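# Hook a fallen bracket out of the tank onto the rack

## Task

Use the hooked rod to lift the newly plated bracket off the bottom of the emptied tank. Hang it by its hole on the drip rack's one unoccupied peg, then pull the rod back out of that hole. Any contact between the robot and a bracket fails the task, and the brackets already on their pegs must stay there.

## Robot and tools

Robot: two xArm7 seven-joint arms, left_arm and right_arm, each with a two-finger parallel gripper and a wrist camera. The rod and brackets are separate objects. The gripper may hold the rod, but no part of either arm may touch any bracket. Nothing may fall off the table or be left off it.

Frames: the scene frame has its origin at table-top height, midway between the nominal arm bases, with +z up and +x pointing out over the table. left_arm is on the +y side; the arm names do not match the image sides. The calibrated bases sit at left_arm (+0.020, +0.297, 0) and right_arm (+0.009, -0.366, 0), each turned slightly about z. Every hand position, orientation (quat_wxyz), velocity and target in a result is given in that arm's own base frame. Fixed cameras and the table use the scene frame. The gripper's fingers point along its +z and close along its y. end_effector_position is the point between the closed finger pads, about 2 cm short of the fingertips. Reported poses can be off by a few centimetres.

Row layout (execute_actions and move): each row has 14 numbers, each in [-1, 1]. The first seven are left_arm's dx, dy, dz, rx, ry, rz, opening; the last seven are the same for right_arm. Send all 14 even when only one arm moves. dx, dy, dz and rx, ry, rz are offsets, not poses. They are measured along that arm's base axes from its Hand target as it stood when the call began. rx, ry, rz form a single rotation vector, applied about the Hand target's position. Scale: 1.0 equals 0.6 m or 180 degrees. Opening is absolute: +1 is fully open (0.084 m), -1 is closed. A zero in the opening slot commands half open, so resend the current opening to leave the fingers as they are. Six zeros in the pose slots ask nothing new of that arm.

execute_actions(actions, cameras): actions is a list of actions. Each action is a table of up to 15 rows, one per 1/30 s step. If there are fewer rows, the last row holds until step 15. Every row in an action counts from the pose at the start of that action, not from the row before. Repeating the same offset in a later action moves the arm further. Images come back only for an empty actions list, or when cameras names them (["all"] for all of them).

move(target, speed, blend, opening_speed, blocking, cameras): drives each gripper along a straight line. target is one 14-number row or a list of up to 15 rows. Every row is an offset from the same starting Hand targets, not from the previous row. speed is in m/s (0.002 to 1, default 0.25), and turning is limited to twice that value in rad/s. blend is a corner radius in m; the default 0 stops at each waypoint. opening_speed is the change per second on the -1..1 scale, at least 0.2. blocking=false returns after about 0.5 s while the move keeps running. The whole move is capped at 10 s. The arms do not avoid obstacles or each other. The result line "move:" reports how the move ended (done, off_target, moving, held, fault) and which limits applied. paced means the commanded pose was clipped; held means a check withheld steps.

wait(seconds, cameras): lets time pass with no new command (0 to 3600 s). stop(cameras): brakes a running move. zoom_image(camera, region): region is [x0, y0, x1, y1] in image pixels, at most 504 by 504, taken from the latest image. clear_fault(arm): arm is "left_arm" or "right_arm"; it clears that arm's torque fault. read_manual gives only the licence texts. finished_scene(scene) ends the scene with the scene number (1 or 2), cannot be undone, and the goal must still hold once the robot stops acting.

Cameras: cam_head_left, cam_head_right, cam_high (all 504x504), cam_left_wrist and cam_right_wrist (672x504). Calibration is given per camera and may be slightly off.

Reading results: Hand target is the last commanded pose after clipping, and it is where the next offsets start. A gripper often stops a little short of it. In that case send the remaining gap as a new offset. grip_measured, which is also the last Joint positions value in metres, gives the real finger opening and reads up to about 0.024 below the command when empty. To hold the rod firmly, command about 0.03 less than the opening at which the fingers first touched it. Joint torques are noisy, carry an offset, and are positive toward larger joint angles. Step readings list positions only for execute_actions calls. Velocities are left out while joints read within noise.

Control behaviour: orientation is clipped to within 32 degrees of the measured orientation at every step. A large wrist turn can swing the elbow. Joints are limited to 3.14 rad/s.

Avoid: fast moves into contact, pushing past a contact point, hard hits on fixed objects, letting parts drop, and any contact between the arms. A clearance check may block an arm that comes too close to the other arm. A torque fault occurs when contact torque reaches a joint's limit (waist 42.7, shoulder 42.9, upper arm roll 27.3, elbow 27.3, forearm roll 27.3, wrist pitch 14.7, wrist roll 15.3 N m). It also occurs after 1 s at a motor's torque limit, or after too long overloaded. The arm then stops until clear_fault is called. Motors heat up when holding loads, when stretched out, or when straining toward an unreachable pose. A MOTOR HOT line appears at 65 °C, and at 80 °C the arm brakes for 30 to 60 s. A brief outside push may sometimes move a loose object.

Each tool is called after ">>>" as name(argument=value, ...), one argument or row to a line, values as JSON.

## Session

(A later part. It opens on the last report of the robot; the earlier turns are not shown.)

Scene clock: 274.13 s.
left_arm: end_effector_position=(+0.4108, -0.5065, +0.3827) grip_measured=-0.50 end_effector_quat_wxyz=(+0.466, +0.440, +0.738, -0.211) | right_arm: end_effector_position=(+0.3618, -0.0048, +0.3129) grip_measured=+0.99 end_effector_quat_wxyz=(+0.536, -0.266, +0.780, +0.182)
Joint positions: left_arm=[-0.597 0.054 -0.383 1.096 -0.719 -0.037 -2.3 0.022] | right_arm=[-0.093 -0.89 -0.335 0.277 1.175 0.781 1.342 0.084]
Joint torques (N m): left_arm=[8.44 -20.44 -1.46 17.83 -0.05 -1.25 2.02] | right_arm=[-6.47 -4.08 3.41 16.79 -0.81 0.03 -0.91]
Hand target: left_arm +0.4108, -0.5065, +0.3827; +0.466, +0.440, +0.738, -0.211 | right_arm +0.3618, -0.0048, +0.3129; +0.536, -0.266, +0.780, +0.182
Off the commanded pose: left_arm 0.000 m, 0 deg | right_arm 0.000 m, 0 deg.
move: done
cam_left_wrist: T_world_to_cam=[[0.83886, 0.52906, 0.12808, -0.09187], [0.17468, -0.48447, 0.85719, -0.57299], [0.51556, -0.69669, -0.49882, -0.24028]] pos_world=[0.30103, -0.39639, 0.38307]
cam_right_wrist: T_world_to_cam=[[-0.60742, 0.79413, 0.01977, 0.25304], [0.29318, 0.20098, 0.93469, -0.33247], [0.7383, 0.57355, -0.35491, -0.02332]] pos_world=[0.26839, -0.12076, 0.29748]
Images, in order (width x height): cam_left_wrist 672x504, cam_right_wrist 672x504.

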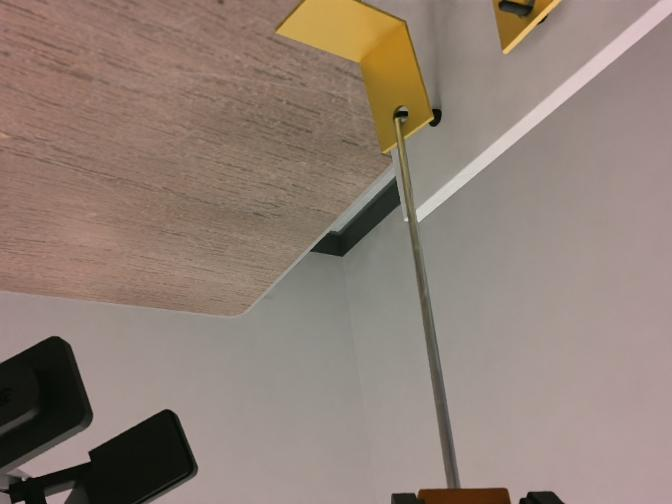

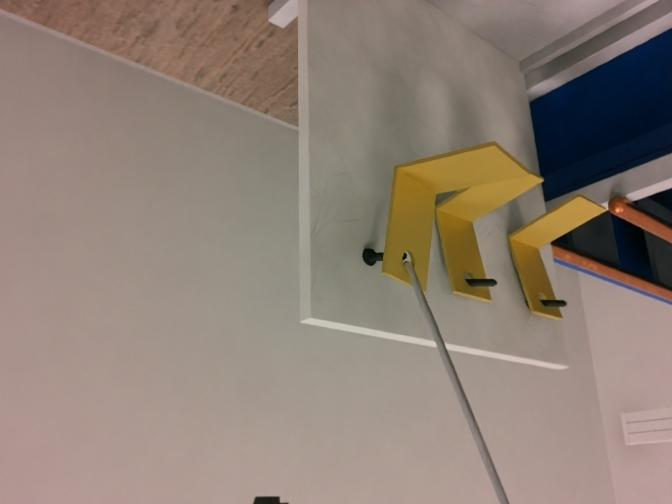

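>>> move(
  target=[
    [-0.005,-0.003,0,0,0,0,-1, 0,0,0,0,0,0,1],
    [0.006,-0.0035,0.0003,0,0,0,-1, 0,0,0,0,0,0,1],
  ],
  speed=0.03,
  cameras=["cam_right_wrist","cam_left_wrist"],
)

>>> zoom_image(
  camera="cam_right_wrist",
  region=[350, 210, 440, 300],
)

>>> zoom_image(
  camera="cam_left_wrist",
  region=[360, 70, 450, 160],
)

Scene clock: 280.27 s.
left_arm: end_effector_position=(+0.4144, -0.5086, +0.3829) grip_measured=-0.50 end_effector_quat_wxyz=(+0.466, +0.440, +0.738, -0.211) | right_arm: end_effector_position=(+0.3618, -0.0048, +0.3129) grip_measured=+0.99 end_effector_quat_wxyz=(+0.536, -0.266, +0.780, +0.182)
Joint positions: left_arm=[-0.599 0.066 -0.377 1.109 -0.7 -0.035 -2.313 0.022] | right_arm=[-0.093 -0.89 -0.335 0.277 1.175 0.781 1.342 0.084]
Joint torques (N m): left_arm=[7.44 -20.81 -1.98 17.89 -0.06 -1.23 1.87] | right_arm=[-6.24 -3.66 3.79 16.71 -0.82 0.01 -1.01]
Hand target: left_arm +0.4144, -0.5086, +0.3829; +0.466, +0.440, +0.738, -0.211 | right_arm +0.3618, -0.0048, +0.3129; +0.536, -0.266, +0.780, +0.182
Off the commanded pose: left_arm 0.000 m, 0 deg | right_arm 0.000 m, 0 deg.
move: done
cam_left_wrist: T_world_to_cam=[[0.83886, 0.52906, 0.12808, -0.09379], [0.17468, -0.48447, 0.85719, -0.57472], [0.51556, -0.69669, -0.49882, -0.24355]] pos_world=[0.30463, -0.39849, 0.38317]
cam_right_wrist: T_world_to_cam=[[-0.60742, 0.79413, 0.01977, 0.25304], [0.29318, 0.20098, 0.93469, -0.33247], [0.7383, 0.57355, -0.35491, -0.02332]] pos_world=[0.26839, -0.12076, 0.29748]
Images, in order (width x height): cam_left_wrist 672x504, cam_right_wrist 672x504.

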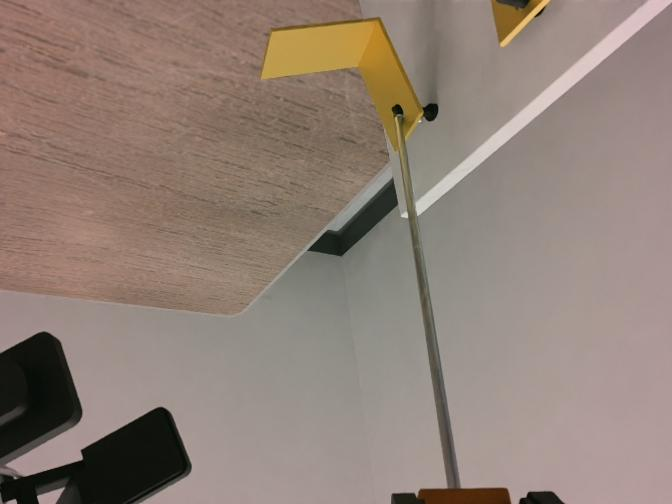

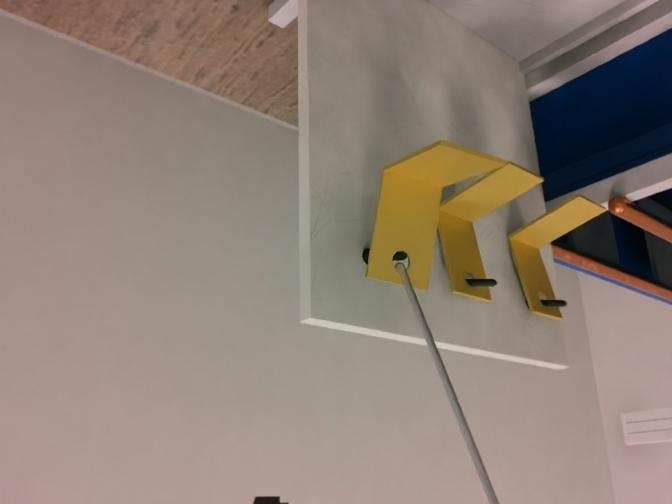

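Scaled by 5.600 from the camera's image (finer frame: 960x720).

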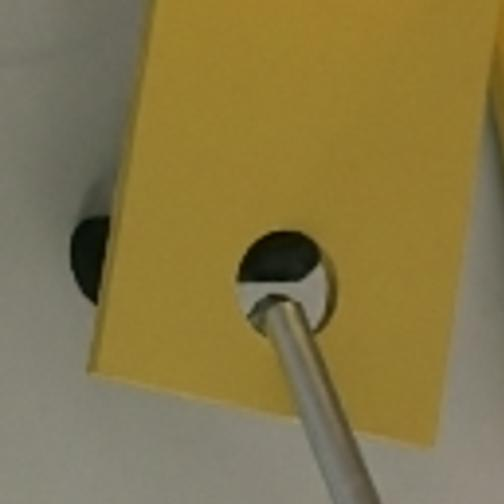

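Scaled by 5.600 from the camera's image (finer frame: 960x720).

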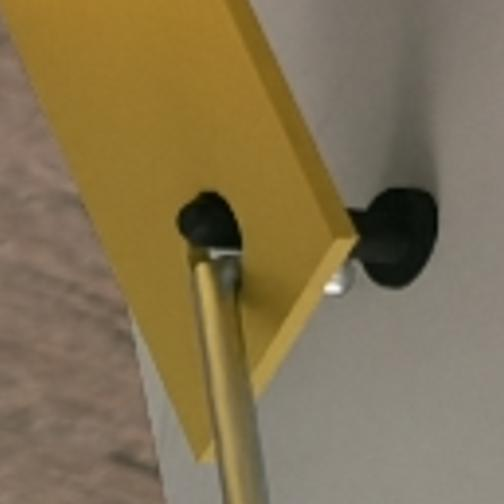

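>>> move(
  target=[
    [0,0,-0.0022,0,0,0,-1, 0,0,0,0,0,0,1],
    [0.007,0,-0.0025,0,0,0,-1, 0,0,0,0,0,0,1],
  ],
  speed=0.03,
  cameras=["cam_right_wrist","cam_left_wrist"],
)

>>> zoom_image(
  camera="cam_right_wrist",
  region=[350, 210, 440, 300],
)

>>> zoom_image(
  camera="cam_left_wrist",
  region=[360, 70, 450, 160],
)

Scene clock: 305.70 s.
left_arm: end_effector_position=(+0.4186, -0.5086, +0.3814) grip_measured=-0.50 end_effector_quat_wxyz=(+0.466, +0.440, +0.738, -0.211) | right_arm: end_effector_position=(+0.3618, -0.0048, +0.3129) grip_measured=+0.99 end_effector_quat_wxyz=(+0.536, -0.266, +0.780, +0.182)
Joint positions: left_arm=[-0.589 0.077 -0.385 1.12 -0.722 -0.034 -2.286 0.022] | right_arm=[-0.093 -0.89 -0.335 0.277 1.175 0.781 1.342 0.084]
Joint torques (N m): left_arm=[7.78 -20.76 -1.94 17.52 -0.52 -0.86 1.94] | right_arm=[-6.11 -3.35 4.09 16.92 -0.82 -0.13 -0.95]
Hand target: left_arm +0.4186, -0.5086, +0.3814; +0.466, +0.440, +0.738, -0.211 | right_arm +0.3618, -0.0048, +0.3129; +0.536, -0.266, +0.780, +0.182
Off the commanded pose: left_arm 0.000 m, 0 deg | right_arm 0.000 m, 0 deg.
move: done
cam_left_wrist: T_world_to_cam=[[0.83886, 0.52906, 0.12808, -0.09712], [0.17468, -0.48447, 0.85719, -0.57417], [0.51556, -0.69669, -0.49882, -0.24646]] pos_world=[0.30883, -0.39849, 0.38167]
cam_right_wrist: T_world_to_cam=[[-0.60742, 0.79413, 0.01977, 0.25304], [0.29318, 0.20098, 0.93469, -0.33247], [0.7383, 0.57355, -0.35491, -0.02332]] pos_world=[0.26839, -0.12076, 0.29748]
Images, in order (width x height): cam_left_wrist 672x504, cam_right_wrist 672x504.

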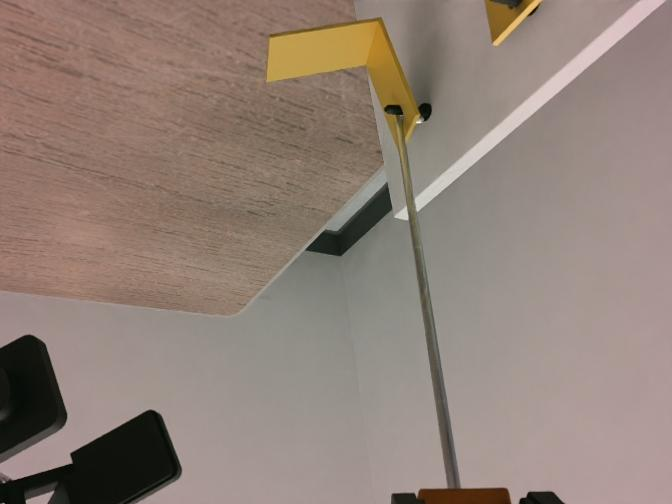

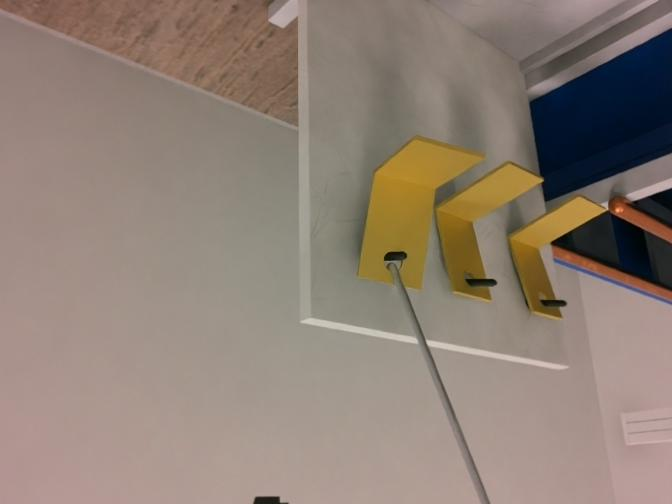

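Scaled by 5.600 from the camera's image (finer frame: 960x720).

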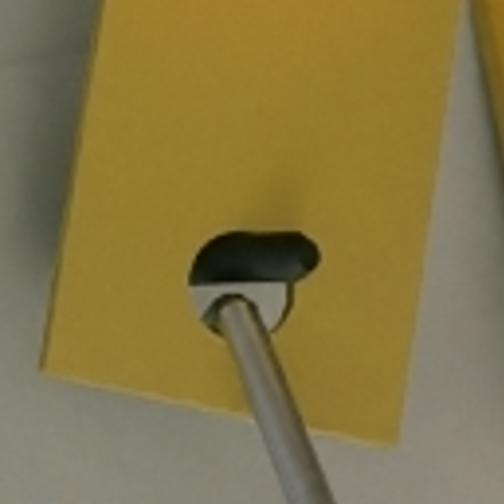

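Scaled by 5.600 from the camera's image (finer frame: 960x720).

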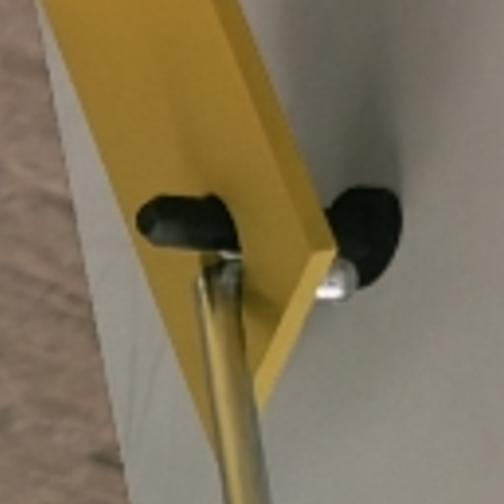

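>>> move(
  target=[0.0125,0,-0.003,0,0,0,-1, 0,0,0,0,0,0,1],
  speed=0.03,
  cameras=["cam_right_wrist","cam_left_wrist"],
)

>>> zoom_image(
  camera="cam_right_wrist",
  region=[340, 210, 430, 300],
)

>>> zoom_image(
  camera="cam_left_wrist",
  region=[360, 70, 450, 160],
)

Scene clock: 308.03 s.
left_arm: end_effector_position=(+0.4261, -0.5086, +0.3796) grip_measured=-0.50 end_effector_quat_wxyz=(+0.466, +0.440, +0.738, -0.211) | right_arm: end_effector_position=(+0.3618, -0.0048, +0.3129) grip_measured=+0.99 end_effector_quat_wxyz=(+0.536, -0.266, +0.780, +0.182)
Joint positions: left_arm=[-0.573 0.095 -0.394 1.141 -0.748 -0.03 -2.249 0.022] | right_arm=[-0.093 -0.89 -0.335 0.277 1.175 0.781 1.342 0.084]
Joint torques (N m): left_arm=[8.18 -20.03 -1.94 17.18 -0.17 -1.59 1.96] | right_arm=[-6.11 -2.96 4.12 16.96 -0.8 -0.17 -0.93]
Hand target: left_arm +0.4261, -0.5086, +0.3796; +0.466, +0.440, +0.738, -0.211 | right_arm +0.3618, -0.0048, +0.3129; +0.536, -0.266, +0.780, +0.182
Off the commanded pose: left_arm 0.000 m, 0 deg | right_arm 0.000 m, 0 deg.
move: done
cam_left_wrist: T_world_to_cam=[[0.83889, 0.52903, 0.12805, -0.10321], [0.17465, -0.48444, 0.85721, -0.57401], [0.51552, -0.69674, -0.49878, -0.2512]] pos_world=[0.31633, -0.39849, 0.37997]
cam_right_wrist: T_world_to_cam=[[-0.60742, 0.79413, 0.01977, 0.25304], [0.29318, 0.20098, 0.93469, -0.33247], [0.7383, 0.57355, -0.35491, -0.02332]] pos_world=[0.26839, -0.12076, 0.29748]
Images, in order (width x height): cam_left_wrist 672x504, cam_right_wrist 672x504.

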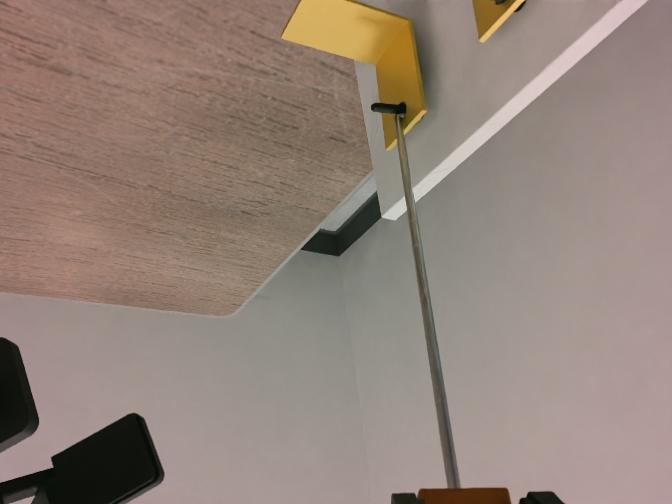

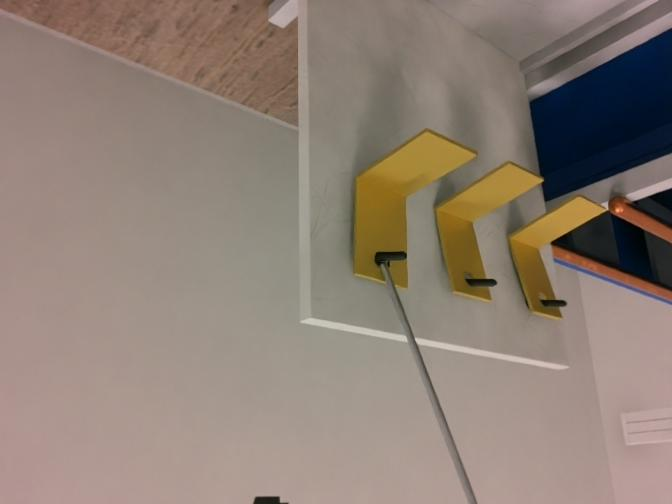

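Scaled by 5.600 from the camera's image (finer frame: 960x720).

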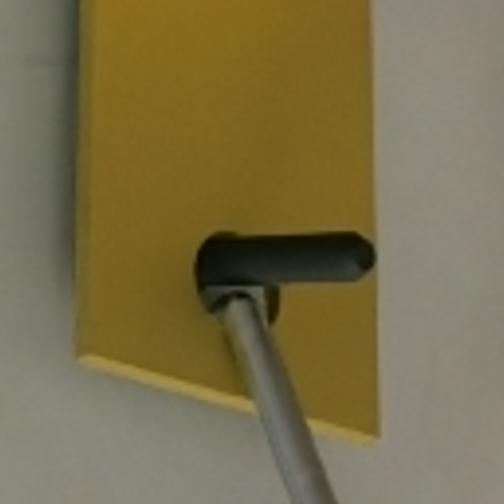

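Scaled by 5.600 from the camera's image (finer frame: 960x720).

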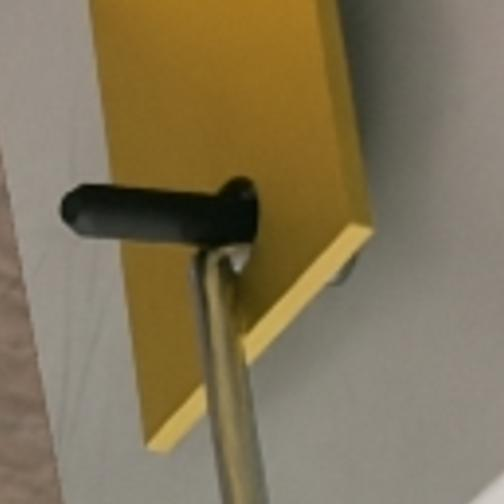

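>>> move(
  target=[-0.0106,-0.0065,-0.0015,0,0,0,-1, 0,0,0,0,0,0,1],
  speed=0.02,
  cameras=["cam_right_wrist","cam_left_wrist"],
)

>>> zoom_image(
  camera="cam_right_wrist",
  region=[340, 210, 430, 300],
)

>>> zoom_image(
  camera="cam_left_wrist",
  region=[360, 70, 450, 160],
)

Scene clock: 311.60 s.
left_arm: end_effector_position=(+0.4197, -0.5125, +0.3787) grip_measured=-0.50 end_effector_quat_wxyz=(+0.466, +0.440, +0.738, -0.211) | right_arm: end_effector_position=(+0.3618, -0.0048, +0.3129) grip_measured=+0.99 end_effector_quat_wxyz=(+0.536, -0.266, +0.780, +0.182)
Joint positions: left_arm=[-0.599 0.092 -0.378 1.128 -0.706 -0.043 -2.298 0.022] | right_arm=[-0.093 -0.89 -0.335 0.277 1.175 0.781 1.342 0.084]
Joint torques (N m): left_arm=[-9.78 -36.83 -1.64 13.93 2.7 -2.21 -2.35] | right_arm=[-5.92 -2.53 4.46 17.09 -0.81 -0.25 -0.88]
Hand target: left_arm +0.4197, -0.5125, +0.3787; +0.466, +0.440, +0.738, -0.211 | right_arm +0.3618, -0.0048, +0.3129; +0.536, -0.266, +0.780, +0.182
Off the commanded pose: left_arm 0.000 m, 0 deg | right_arm 0.000 m, 0 deg.
move: done
cam_left_wrist: T_world_to_cam=[[0.83896, 0.52893, 0.12801, -0.09578], [0.17457, -0.48437, 0.85727, -0.57391], [0.51544, -0.69686, -0.4987, -0.25122]] pos_world=[0.31003, -0.40239, 0.37897]
cam_right_wrist: T_world_to_cam=[[-0.60742, 0.79413, 0.01977, 0.25304], [0.29318, 0.20098, 0.93469, -0.33247], [0.7383, 0.57355, -0.35491, -0.02332]] pos_world=[0.26839, -0.12076, 0.29748]
Images, in order (width x height): cam_left_wrist 672x504, cam_right_wrist 672x504.

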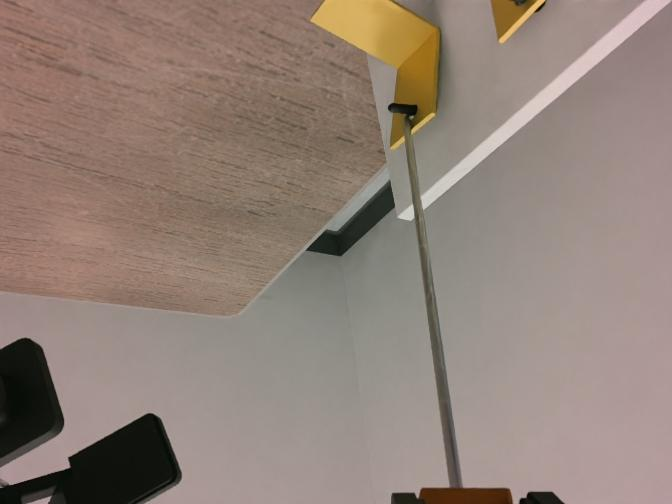

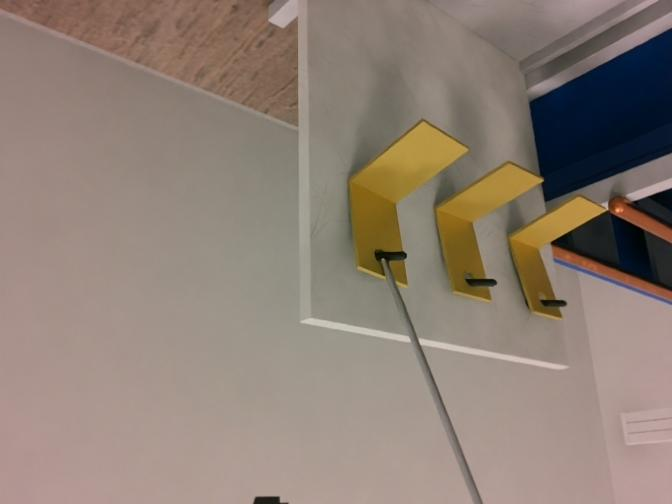

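Scaled by 5.600 from the camera's image (finer frame: 960x720).

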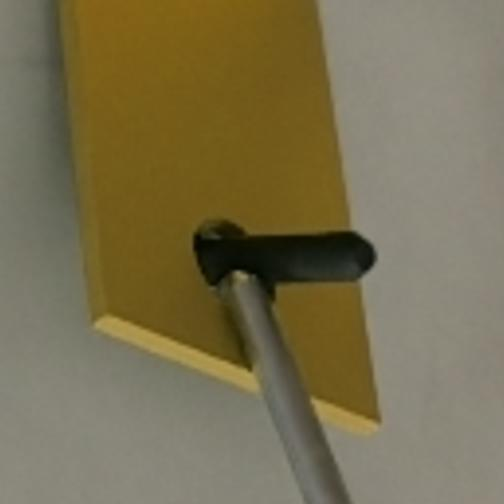

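Scaled by 5.600 from the camera's image (finer frame: 960x720).

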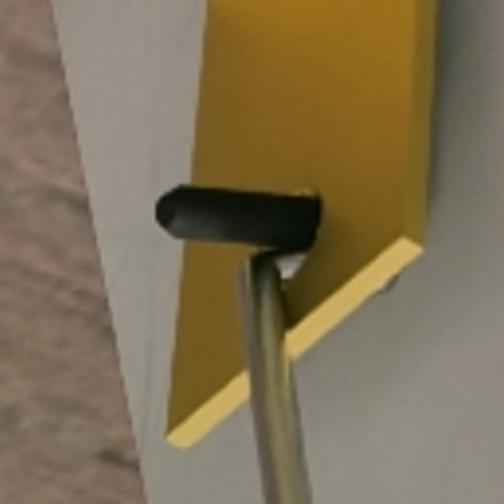

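>>> move(
  target=[0,0,0.003,0,0,0,-1, 0,0,0,0,0,0,1],
  speed=0.02,
  cameras=["cam_right_wrist","cam_left_wrist"],
)

>>> zoom_image(
  camera="cam_right_wrist",
  region=[360, 230, 410, 280],
)

>>> zoom_image(
  camera="cam_left_wrist",
  region=[380, 80, 440, 140],
)

Scene clock: 314.87 s.
left_arm: end_effector_position=(+0.4197, -0.5125, +0.3804) grip_measured=-0.50 end_effector_quat_wxyz=(+0.466, +0.440, +0.738, -0.211) | right_arm: end_effector_position=(+0.3618, -0.0048, +0.3129) grip_measured=+0.99 end_effector_quat_wxyz=(+0.536, -0.266, +0.780, +0.182)
Joint positions: left_arm=[-0.605 0.09 -0.368 1.129 -0.69 -0.038 -2.315 0.022] | right_arm=[-0.093 -0.89 -0.335 0.277 1.175 0.781 1.342 0.084]
Joint torques (N m): left_arm=[-10.65 -54.05 -3.48 23.26 3.38 -3.42 -2.14] | right_arm=[-5.75 -2.27 4.66 17.01 -0.84 -0.37 -0.93]
Hand target: left_arm +0.4197, -0.5125, +0.3805; +0.466, +0.440, +0.738, -0.211 | right_arm +0.3618, -0.0048, +0.3129; +0.536, -0.266, +0.780, +0.182
Off the commanded pose: left_arm 0.000 m, 0 deg | right_arm 0.000 m, 0 deg.
move: done
cam_left_wrist: T_world_to_cam=[[0.83895, 0.52897, 0.1279, -0.09593], [0.17486, -0.48456, 0.8571, -0.57547], [0.51536, -0.6967, -0.49902, -0.25016]] pos_world=[0.31003, -0.40239, 0.38067]
cam_right_wrist: T_world_to_cam=[[-0.60742, 0.79413, 0.01977, 0.25304], [0.29318, 0.20098, 0.93469, -0.33247], [0.7383, 0.57355, -0.35491, -0.02332]] pos_world=[0.26839, -0.12076, 0.29748]
Images, in order (width x height): cam_left_wrist 672x504, cam_right_wrist 672x504.

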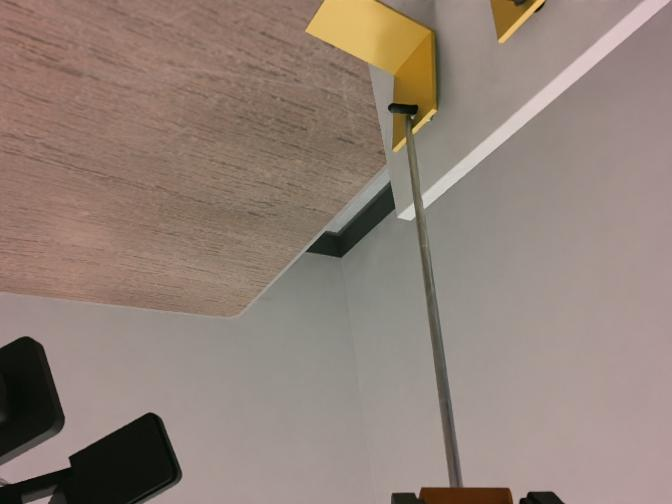

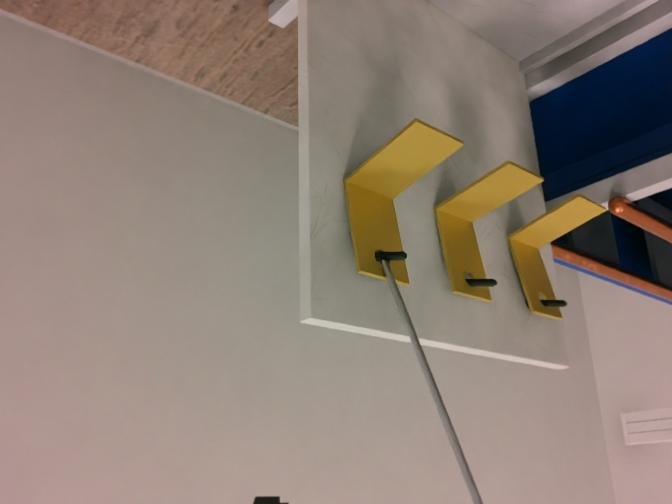

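Scaled by 10.080 from the camera's image (finer frame: 960x720).

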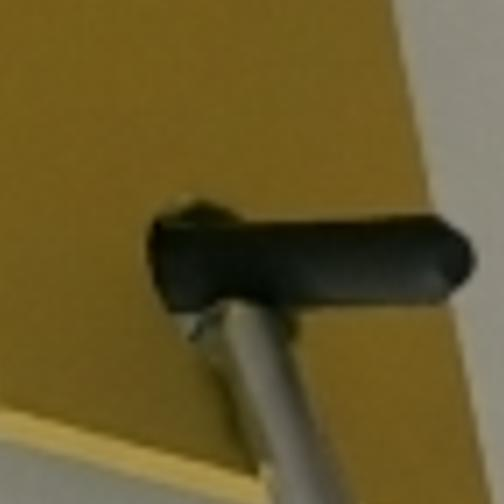

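Scaled by 8.400 from the camera's image (finer frame: 960x720).

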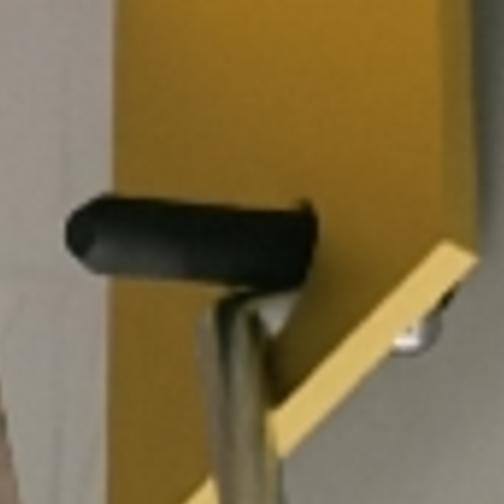

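>>> move(
  target=[0.0053,0.0032,-0.003,0,0,0,-1, 0,0,0,0,0,0,1],
  speed=0.02,
)

>>> move(
  target=[0.0053,0.0032,0,0,0,0,-1, 0,0,0,0,0,0,1],
  speed=0.02,
  cameras=["cam_right_wrist","cam_left_wrist"],
)

>>> zoom_image(
  camera="cam_left_wrist",
  region=[380, 80, 440, 140],
)

>>> zoom_image(
  camera="cam_right_wrist",
  region=[360, 230, 410, 280],
)

Scene clock: 321.53 s.
left_arm: end_effector_position=(+0.4229, -0.5106, +0.3788) grip_measured=-0.50 end_effector_quat_wxyz=(+0.466, +0.440, +0.738, -0.211) | right_arm: end_effector_position=(+0.3618, -0.0048, +0.3129) grip_measured=+0.99 end_effector_quat_wxyz=(+0.536, -0.266, +0.780, +0.182)
Joint positions: left_arm=[-0.585 0.094 -0.388 1.135 -0.731 -0.037 -2.271 0.022] | right_arm=[-0.093 -0.89 -0.335 0.277 1.175 0.781 1.342 0.084]
Joint torques (N m): left_arm=[6.36 -20.05 -3.09 15.65 -0.26 -1.33 1.77] | right_arm=[-5.57 -1.78 4.78 17.16 -0.88 -0.52 -0.95]
Motor temperatures (°C): left_arm=[31 32 35 46 33 34 31] | right_arm=[34 34 32 38 36 40 37]
Hand target: left_arm +0.4229, -0.5106, +0.3787; +0.466, +0.440, +0.738, -0.211 | right_arm +0.3618, -0.0048, +0.3129; +0.536, -0.266, +0.780, +0.182
Off the commanded pose: left_arm 0.000 m, 0 deg | right_arm 0.000 m, 0 deg.
move: done

Scene clock: 322.17 s.
left_arm: end_effector_position=(+0.4261, -0.5087, +0.3788) grip_measured=-0.50 end_effector_quat_wxyz=(+0.466, +0.440, +0.738, -0.211) | right_arm: end_effector_position=(+0.3618, -0.0048, +0.3129) grip_measured=+0.99 end_effector_quat_wxyz=(+0.536, -0.266, +0.780, +0.182)
Joint positions: left_arm=[-0.57 0.097 -0.398 1.141 -0.756 -0.032 -2.242 0.022] | right_arm=[-0.093 -0.89 -0.335 0.277 1.175 0.781 1.342 0.084]
Joint torques (N m): left_arm=[10.6 -15.93 0.17 14.22 -0.35 -1.07 2.18] | right_arm=[-5.51 -1.91 4.88 17.25 -0.77 -0.52 -0.89]
Hand target: left_arm +0.4261, -0.5087, +0.3787; +0.466, +0.440, +0.738, -0.211 | right_arm +0.3618, -0.0048, +0.3129; +0.536, -0.266, +0.780, +0.182
Off the commanded pose: left_arm 0.000 m, 0 deg | right_arm 0.000 m, 0 deg.
move: done
cam_left_wrist: T_world_to_cam=[[0.83889, 0.52903, 0.12804, -0.10309], [0.17466, -0.48443, 0.85722, -0.57324], [0.51552, -0.69674, -0.49878, -0.25164]] pos_world=[0.31633, -0.39849, 0.37907]
cam_right_wrist: T_world_to_cam=[[-0.60742, 0.79413, 0.01977, 0.25304], [0.29318, 0.20098, 0.93469, -0.33247], [0.7383, 0.57355, -0.35491, -0.02332]] pos_world=[0.26839, -0.12076, 0.29748]
Images, in order (width x height): cam_left_wrist 672x504, cam_right_wrist 672x504.

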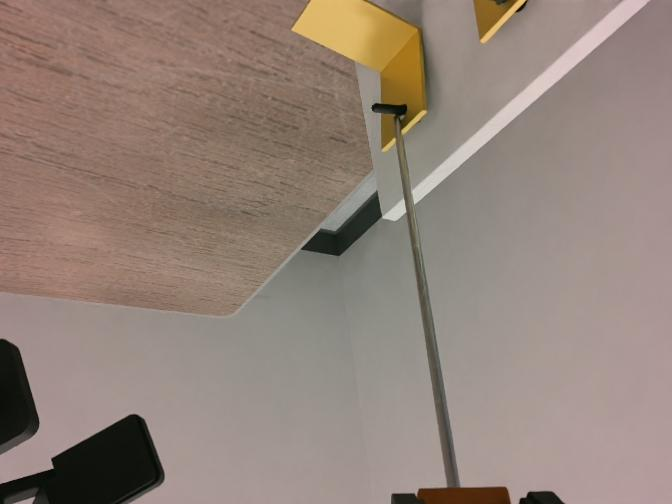

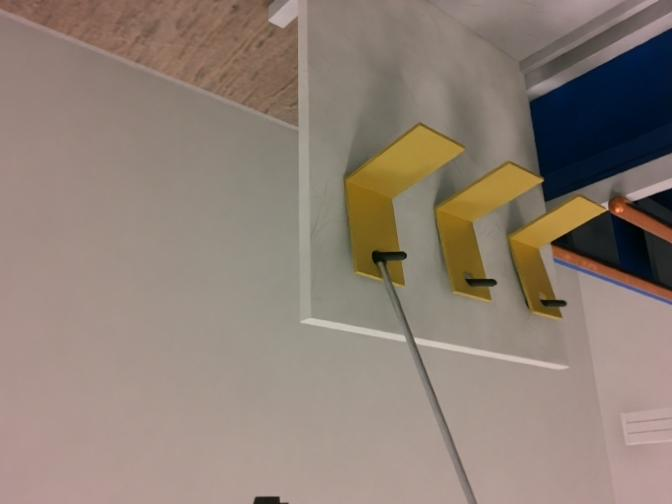

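Scaled by 8.400 from the camera's image (finer frame: 960x720).

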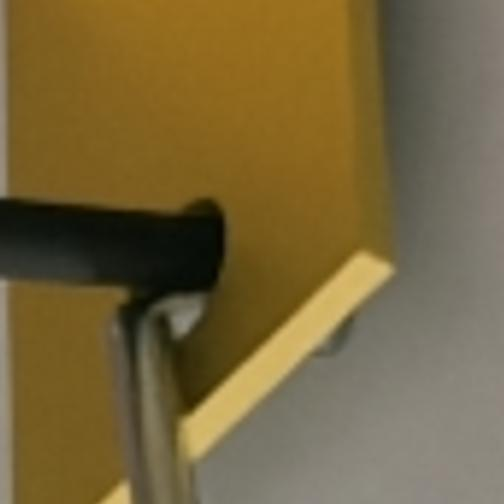

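Scaled by 10.080 from the camera's image (finer frame: 960x720).

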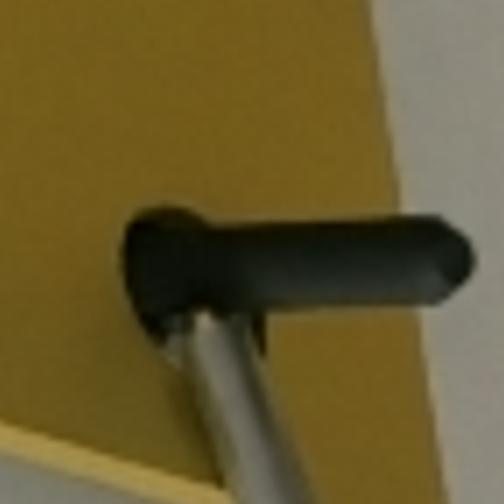

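>>> move(
  target=[0.003,-0.0035,-0.0015,0,0,0,-1,0,0,0,0,0,0,1],
  speed=0.02,
  cameras=["cam_left_wrist","cam_right_wrist"],
)

>>> zoom_image(
  camera="cam_right_wrist",
  region=[330, 200, 450, 320],
)

>>> zoom_image(
  camera="cam_left_wrist",
  region=[350, 60, 470, 180],
)

Scene clock: 332.53 s.
left_arm: end_effector_position=(+0.4279, -0.5108, +0.3779) grip_measured=-0.50 end_effector_quat_wxyz=(+0.466, +0.440, +0.738, -0.211) | right_arm: end_effector_position=(+0.3618, -0.0048, +0.3129) grip_measured=+0.99 end_effector_quat_wxyz=(+0.536, -0.266, +0.780, +0.182)
Joint positions: left_arm=[-0.575 0.107 -0.394 1.148 -0.744 -0.034 -2.251 0.022] | right_arm=[-0.093 -0.89 -0.335 0.277 1.175 0.781 1.342 0.084]
Joint torques (N m): left_arm=[-1.67 -11.04 5.26 11.37 2.17 -1.64 -1.34] | right_arm=[-5.36 -1.33 5.02 17.2 -0.8 -0.66 -0.87]
Hand target: left_arm +0.4279, -0.5108, +0.3778; +0.466, +0.440, +0.738, -0.211 | right_arm +0.3618, -0.0048, +0.3129; +0.536, -0.266, +0.780, +0.182
Off the commanded pose: left_arm 0.000 m, 0 deg | right_arm 0.000 m, 0 deg.
move: done
cam_left_wrist: T_world_to_cam=[[0.83888, 0.52903, 0.12807, -0.10339], [0.17459, -0.48439, 0.85726, -0.57377], [0.51555, -0.69678, -0.49871, -0.25454]] pos_world=[0.31813, -0.40059, 0.37817]
cam_right_wrist: T_world_to_cam=[[-0.60742, 0.79413, 0.01977, 0.25304], [0.29318, 0.20098, 0.93469, -0.33247], [0.7383, 0.57355, -0.35491, -0.02332]] pos_world=[0.26839, -0.12076, 0.29748]

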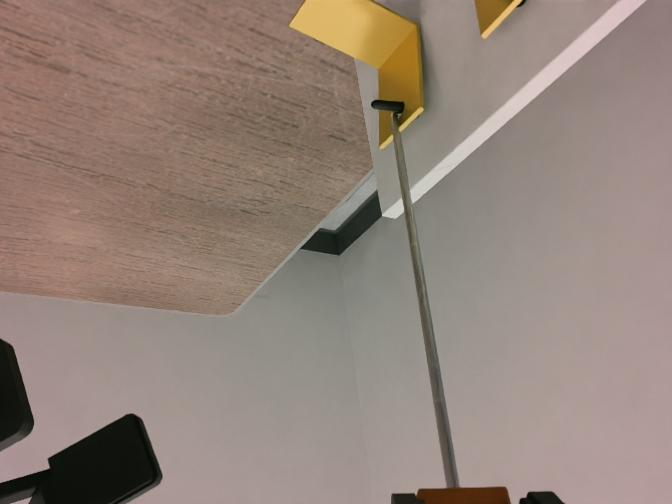

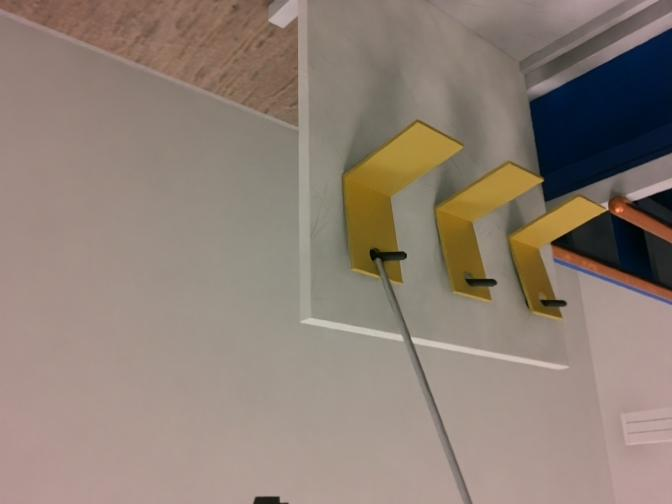

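Scaled by 4.200 from the camera's image (finer frame: 960x720).

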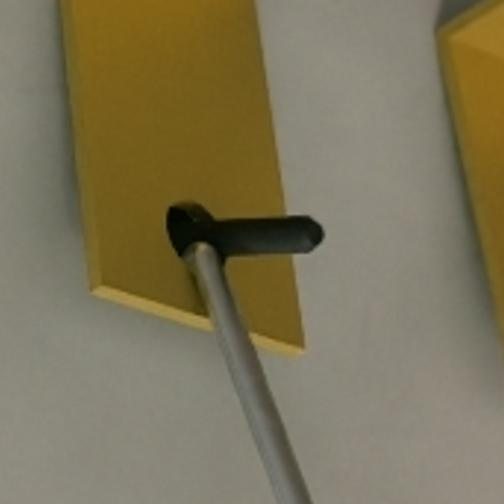

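Scaled by 4.200 from the camera's image (finer frame: 960x720).

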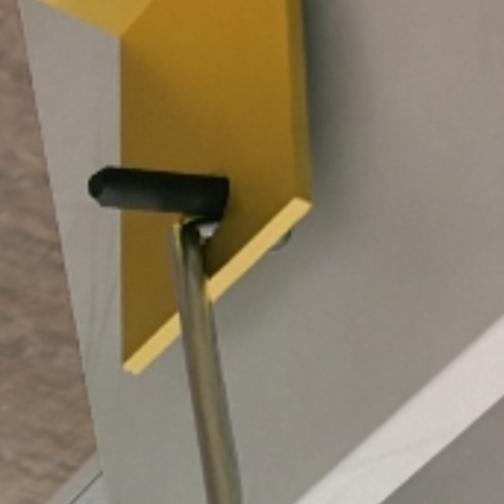

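>>> move(
  target=[-0.0045,-0.0025,0.0012,0,0,0,-1,0,0,0,0,0,0,1],
  speed=0.02,
  cameras=["cam_left_wrist","cam_right_wrist"],
)

>>> zoom_image(
  camera="cam_right_wrist",
  region=[330, 200, 450, 320],
)

>>> zoom_image(
  camera="cam_left_wrist",
  region=[350, 60, 470, 180],
)

Scene clock: 337.70 s.
left_arm: end_effector_position=(+0.4252, -0.5123, +0.3785) grip_measured=-0.50 end_effector_quat_wxyz=(+0.466, +0.440, +0.738, -0.211) | right_arm: end_effector_position=(+0.3618, -0.0048, +0.3129) grip_measured=+0.99 end_effector_quat_wxyz=(+0.536, -0.266, +0.780, +0.182)
Joint positions: left_arm=[-0.59 0.103 -0.381 1.143 -0.719 -0.037 -2.279 0.022] | right_arm=[-0.093 -0.89 -0.335 0.277 1.175 0.781 1.342 0.084]
Joint torques (N m): left_arm=[-6.15 -35.23 0.87 13.33 2.51 -1.91 -2] | right_arm=[-5.4 -0.87 5.08 17.35 -0.91 -0.76 -0.92]
Hand target: left_arm +0.4252, -0.5123, +0.3785; +0.466, +0.440, +0.738, -0.211 | right_arm +0.3618, -0.0048, +0.3129; +0.536, -0.266, +0.780, +0.182
Off the commanded pose: left_arm 0.000 m, 0 deg | right_arm 0.000 m, 0 deg.
move: done
cam_left_wrist: T_world_to_cam=[[0.83889, 0.52903, 0.12805, -0.1004], [0.17465, -0.48444, 0.85721, -0.57457], [0.51552, -0.69674, -0.49878, -0.25384]] pos_world=[0.31543, -0.40209, 0.37877]
cam_right_wrist: T_world_to_cam=[[-0.60742, 0.79413, 0.01977, 0.25304], [0.29318, 0.20098, 0.93469, -0.33247], [0.7383, 0.57355, -0.35491, -0.02332]] pos_world=[0.26839, -0.12076, 0.29748]

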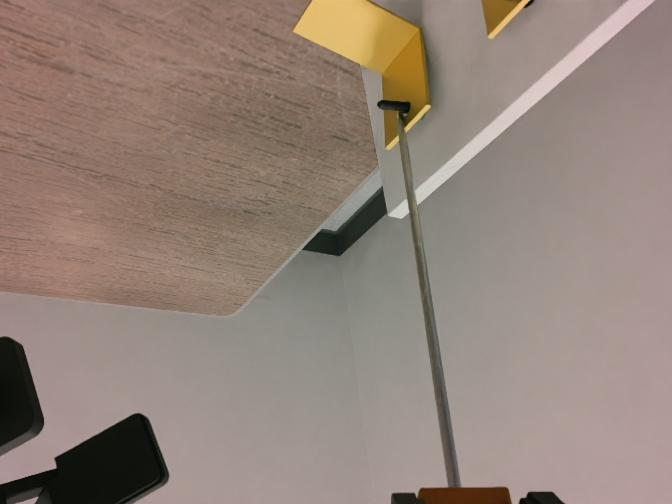

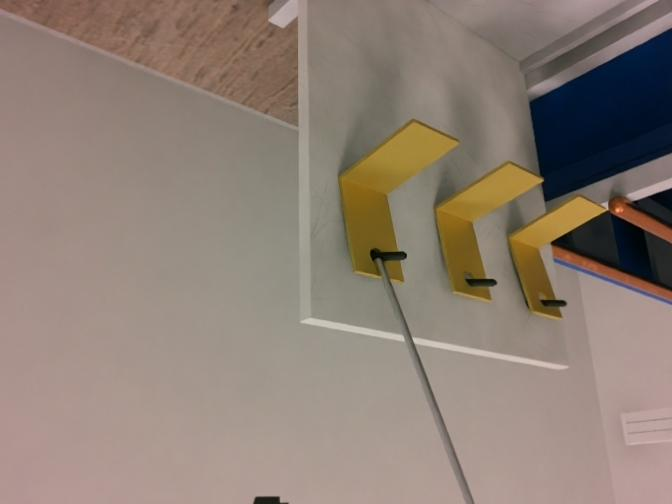

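Scaled by 4.200 from the camera's image (finer frame: 960x720).

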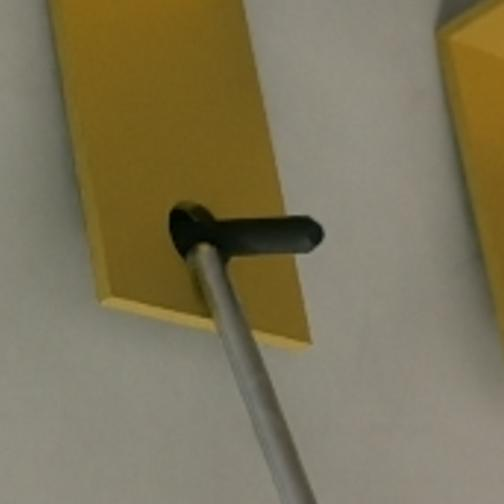

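Scaled by 4.200 from the camera's image (finer frame: 960x720).

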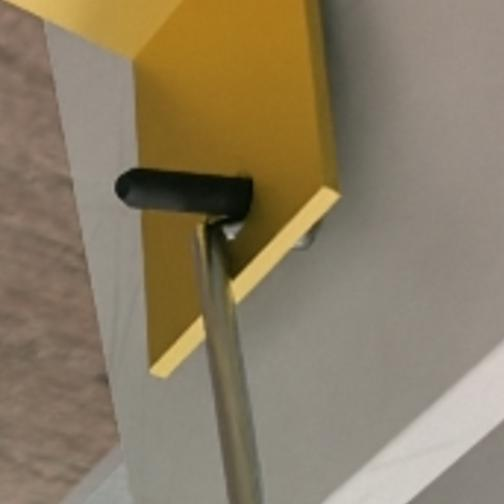

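>>> zoom_image(
  camera="cam_left_wrist",
  region=[390, 90, 440, 140],
)

>>> zoom_image(
  camera="cam_right_wrist",
  region=[360, 235, 400, 275],
)

Scaled by 10.080 from the camera's image (finer frame: 960x720).

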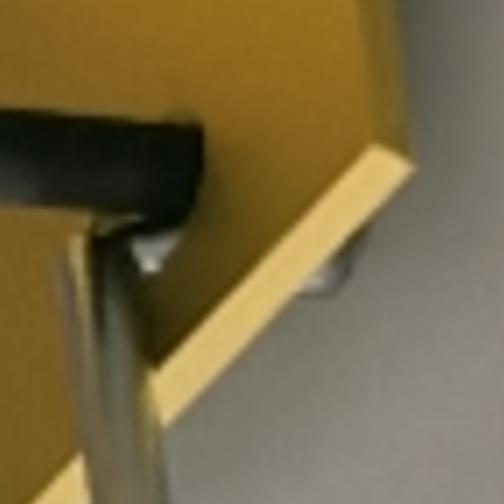

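Scaled by 12.600 from the camera's image (finer frame: 960x720).

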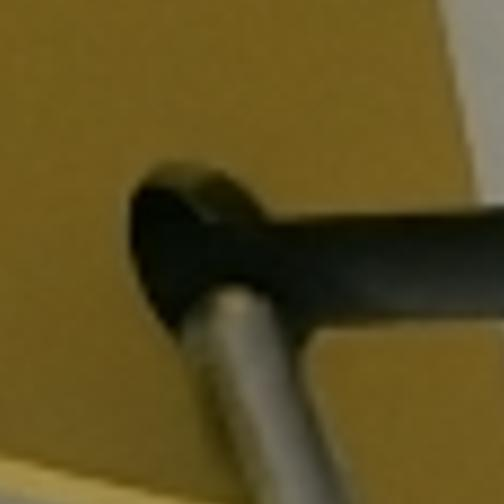

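>>> move(
  target=[0.0358,0.0243,-0.0007,0,0,-0.0833,-1,0,0,0,0,0,0,1],
  speed=0.03,
  cameras=["cam_left_wrist","cam_right_wrist"],
)

>>> zoom_image(
  camera="cam_right_wrist",
  region=[350, 220, 420, 290],
)

>>> zoom_image(
  camera="cam_left_wrist",
  region=[350, 60, 470, 180],
)

Scene clock: 350.07 s.
left_arm: end_effector_position=(+0.4467, -0.4977, +0.3781) grip_measured=-0.50 end_effector_quat_wxyz=(+0.435, +0.533, +0.674, -0.270) | right_arm: end_effector_position=(+0.3618, -0.0048, +0.3129) grip_measured=+0.99 end_effector_quat_wxyz=(+0.536, -0.266, +0.780, +0.182)
Joint positions: left_arm=[-0.336 0.128 -0.501 1.272 -1.167 0.338 -1.633 0.022] | right_arm=[-0.093 -0.89 -0.335 0.277 1.175 0.781 1.342 0.084]
Joint torques (N m): left_arm=[11.76 -13.43 6.05 13.49 0.23 -1.05 2.59] | right_arm=[-4.89 0.08 5.09 17.42 -0.75 -0.87 -0.89]
Hand target: left_arm +0.4467, -0.4977, +0.3781; +0.435, +0.533, +0.674, -0.270 | right_arm +0.3618, -0.0048, +0.3129; +0.536, -0.266, +0.780, +0.182
Off the commanded pose: left_arm 0.000 m, 0 deg | right_arm 0.000 m, 0 deg.
move: done
cam_left_wrist: T_world_to_cam=[[0.9472, 0.29397, 0.128, -0.29139], [0.04341, -0.51312, 0.85722, -0.52661], [0.31768, -0.80641, -0.49879, -0.22122]] pos_world=[0.36914, -0.36295, 0.37837]
cam_right_wrist: T_world_to_cam=[[-0.60742, 0.79413, 0.01977, 0.25304], [0.29318, 0.20098, 0.93469, -0.33247], [0.7383, 0.57355, -0.35491, -0.02332]] pos_world=[0.26839, -0.12076, 0.29748]

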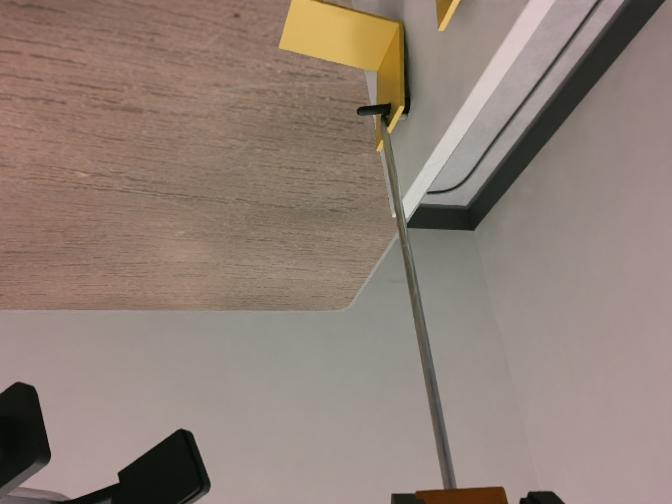

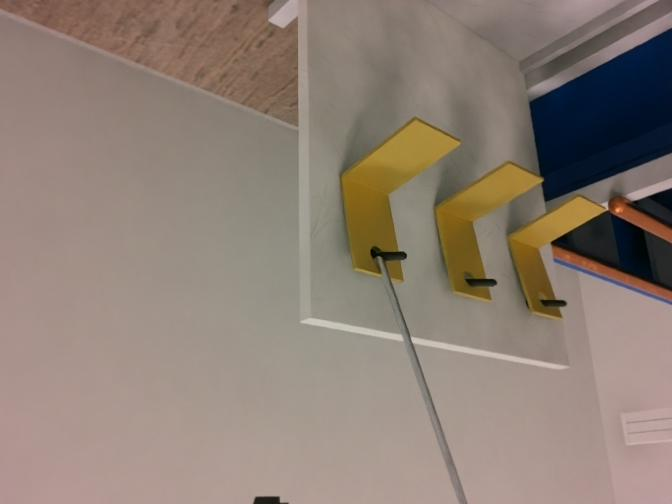

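Scaled by 7.200 from the camera's image (finer frame: 960x720).

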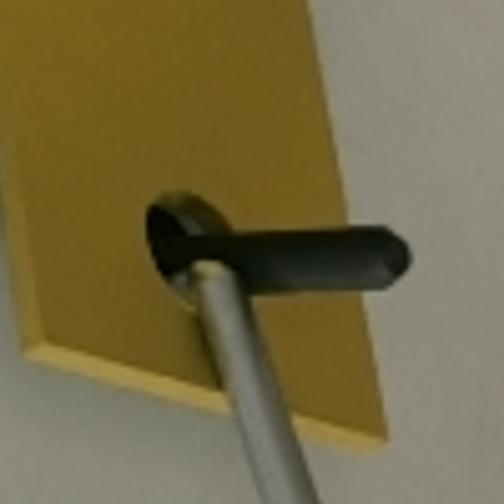

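Scaled by 4.200 from the camera's image (finer frame: 960x720).

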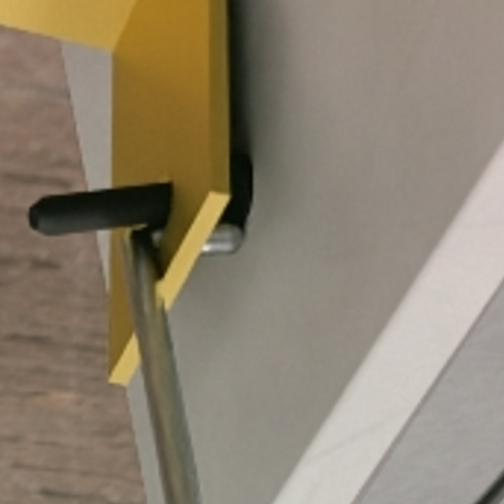

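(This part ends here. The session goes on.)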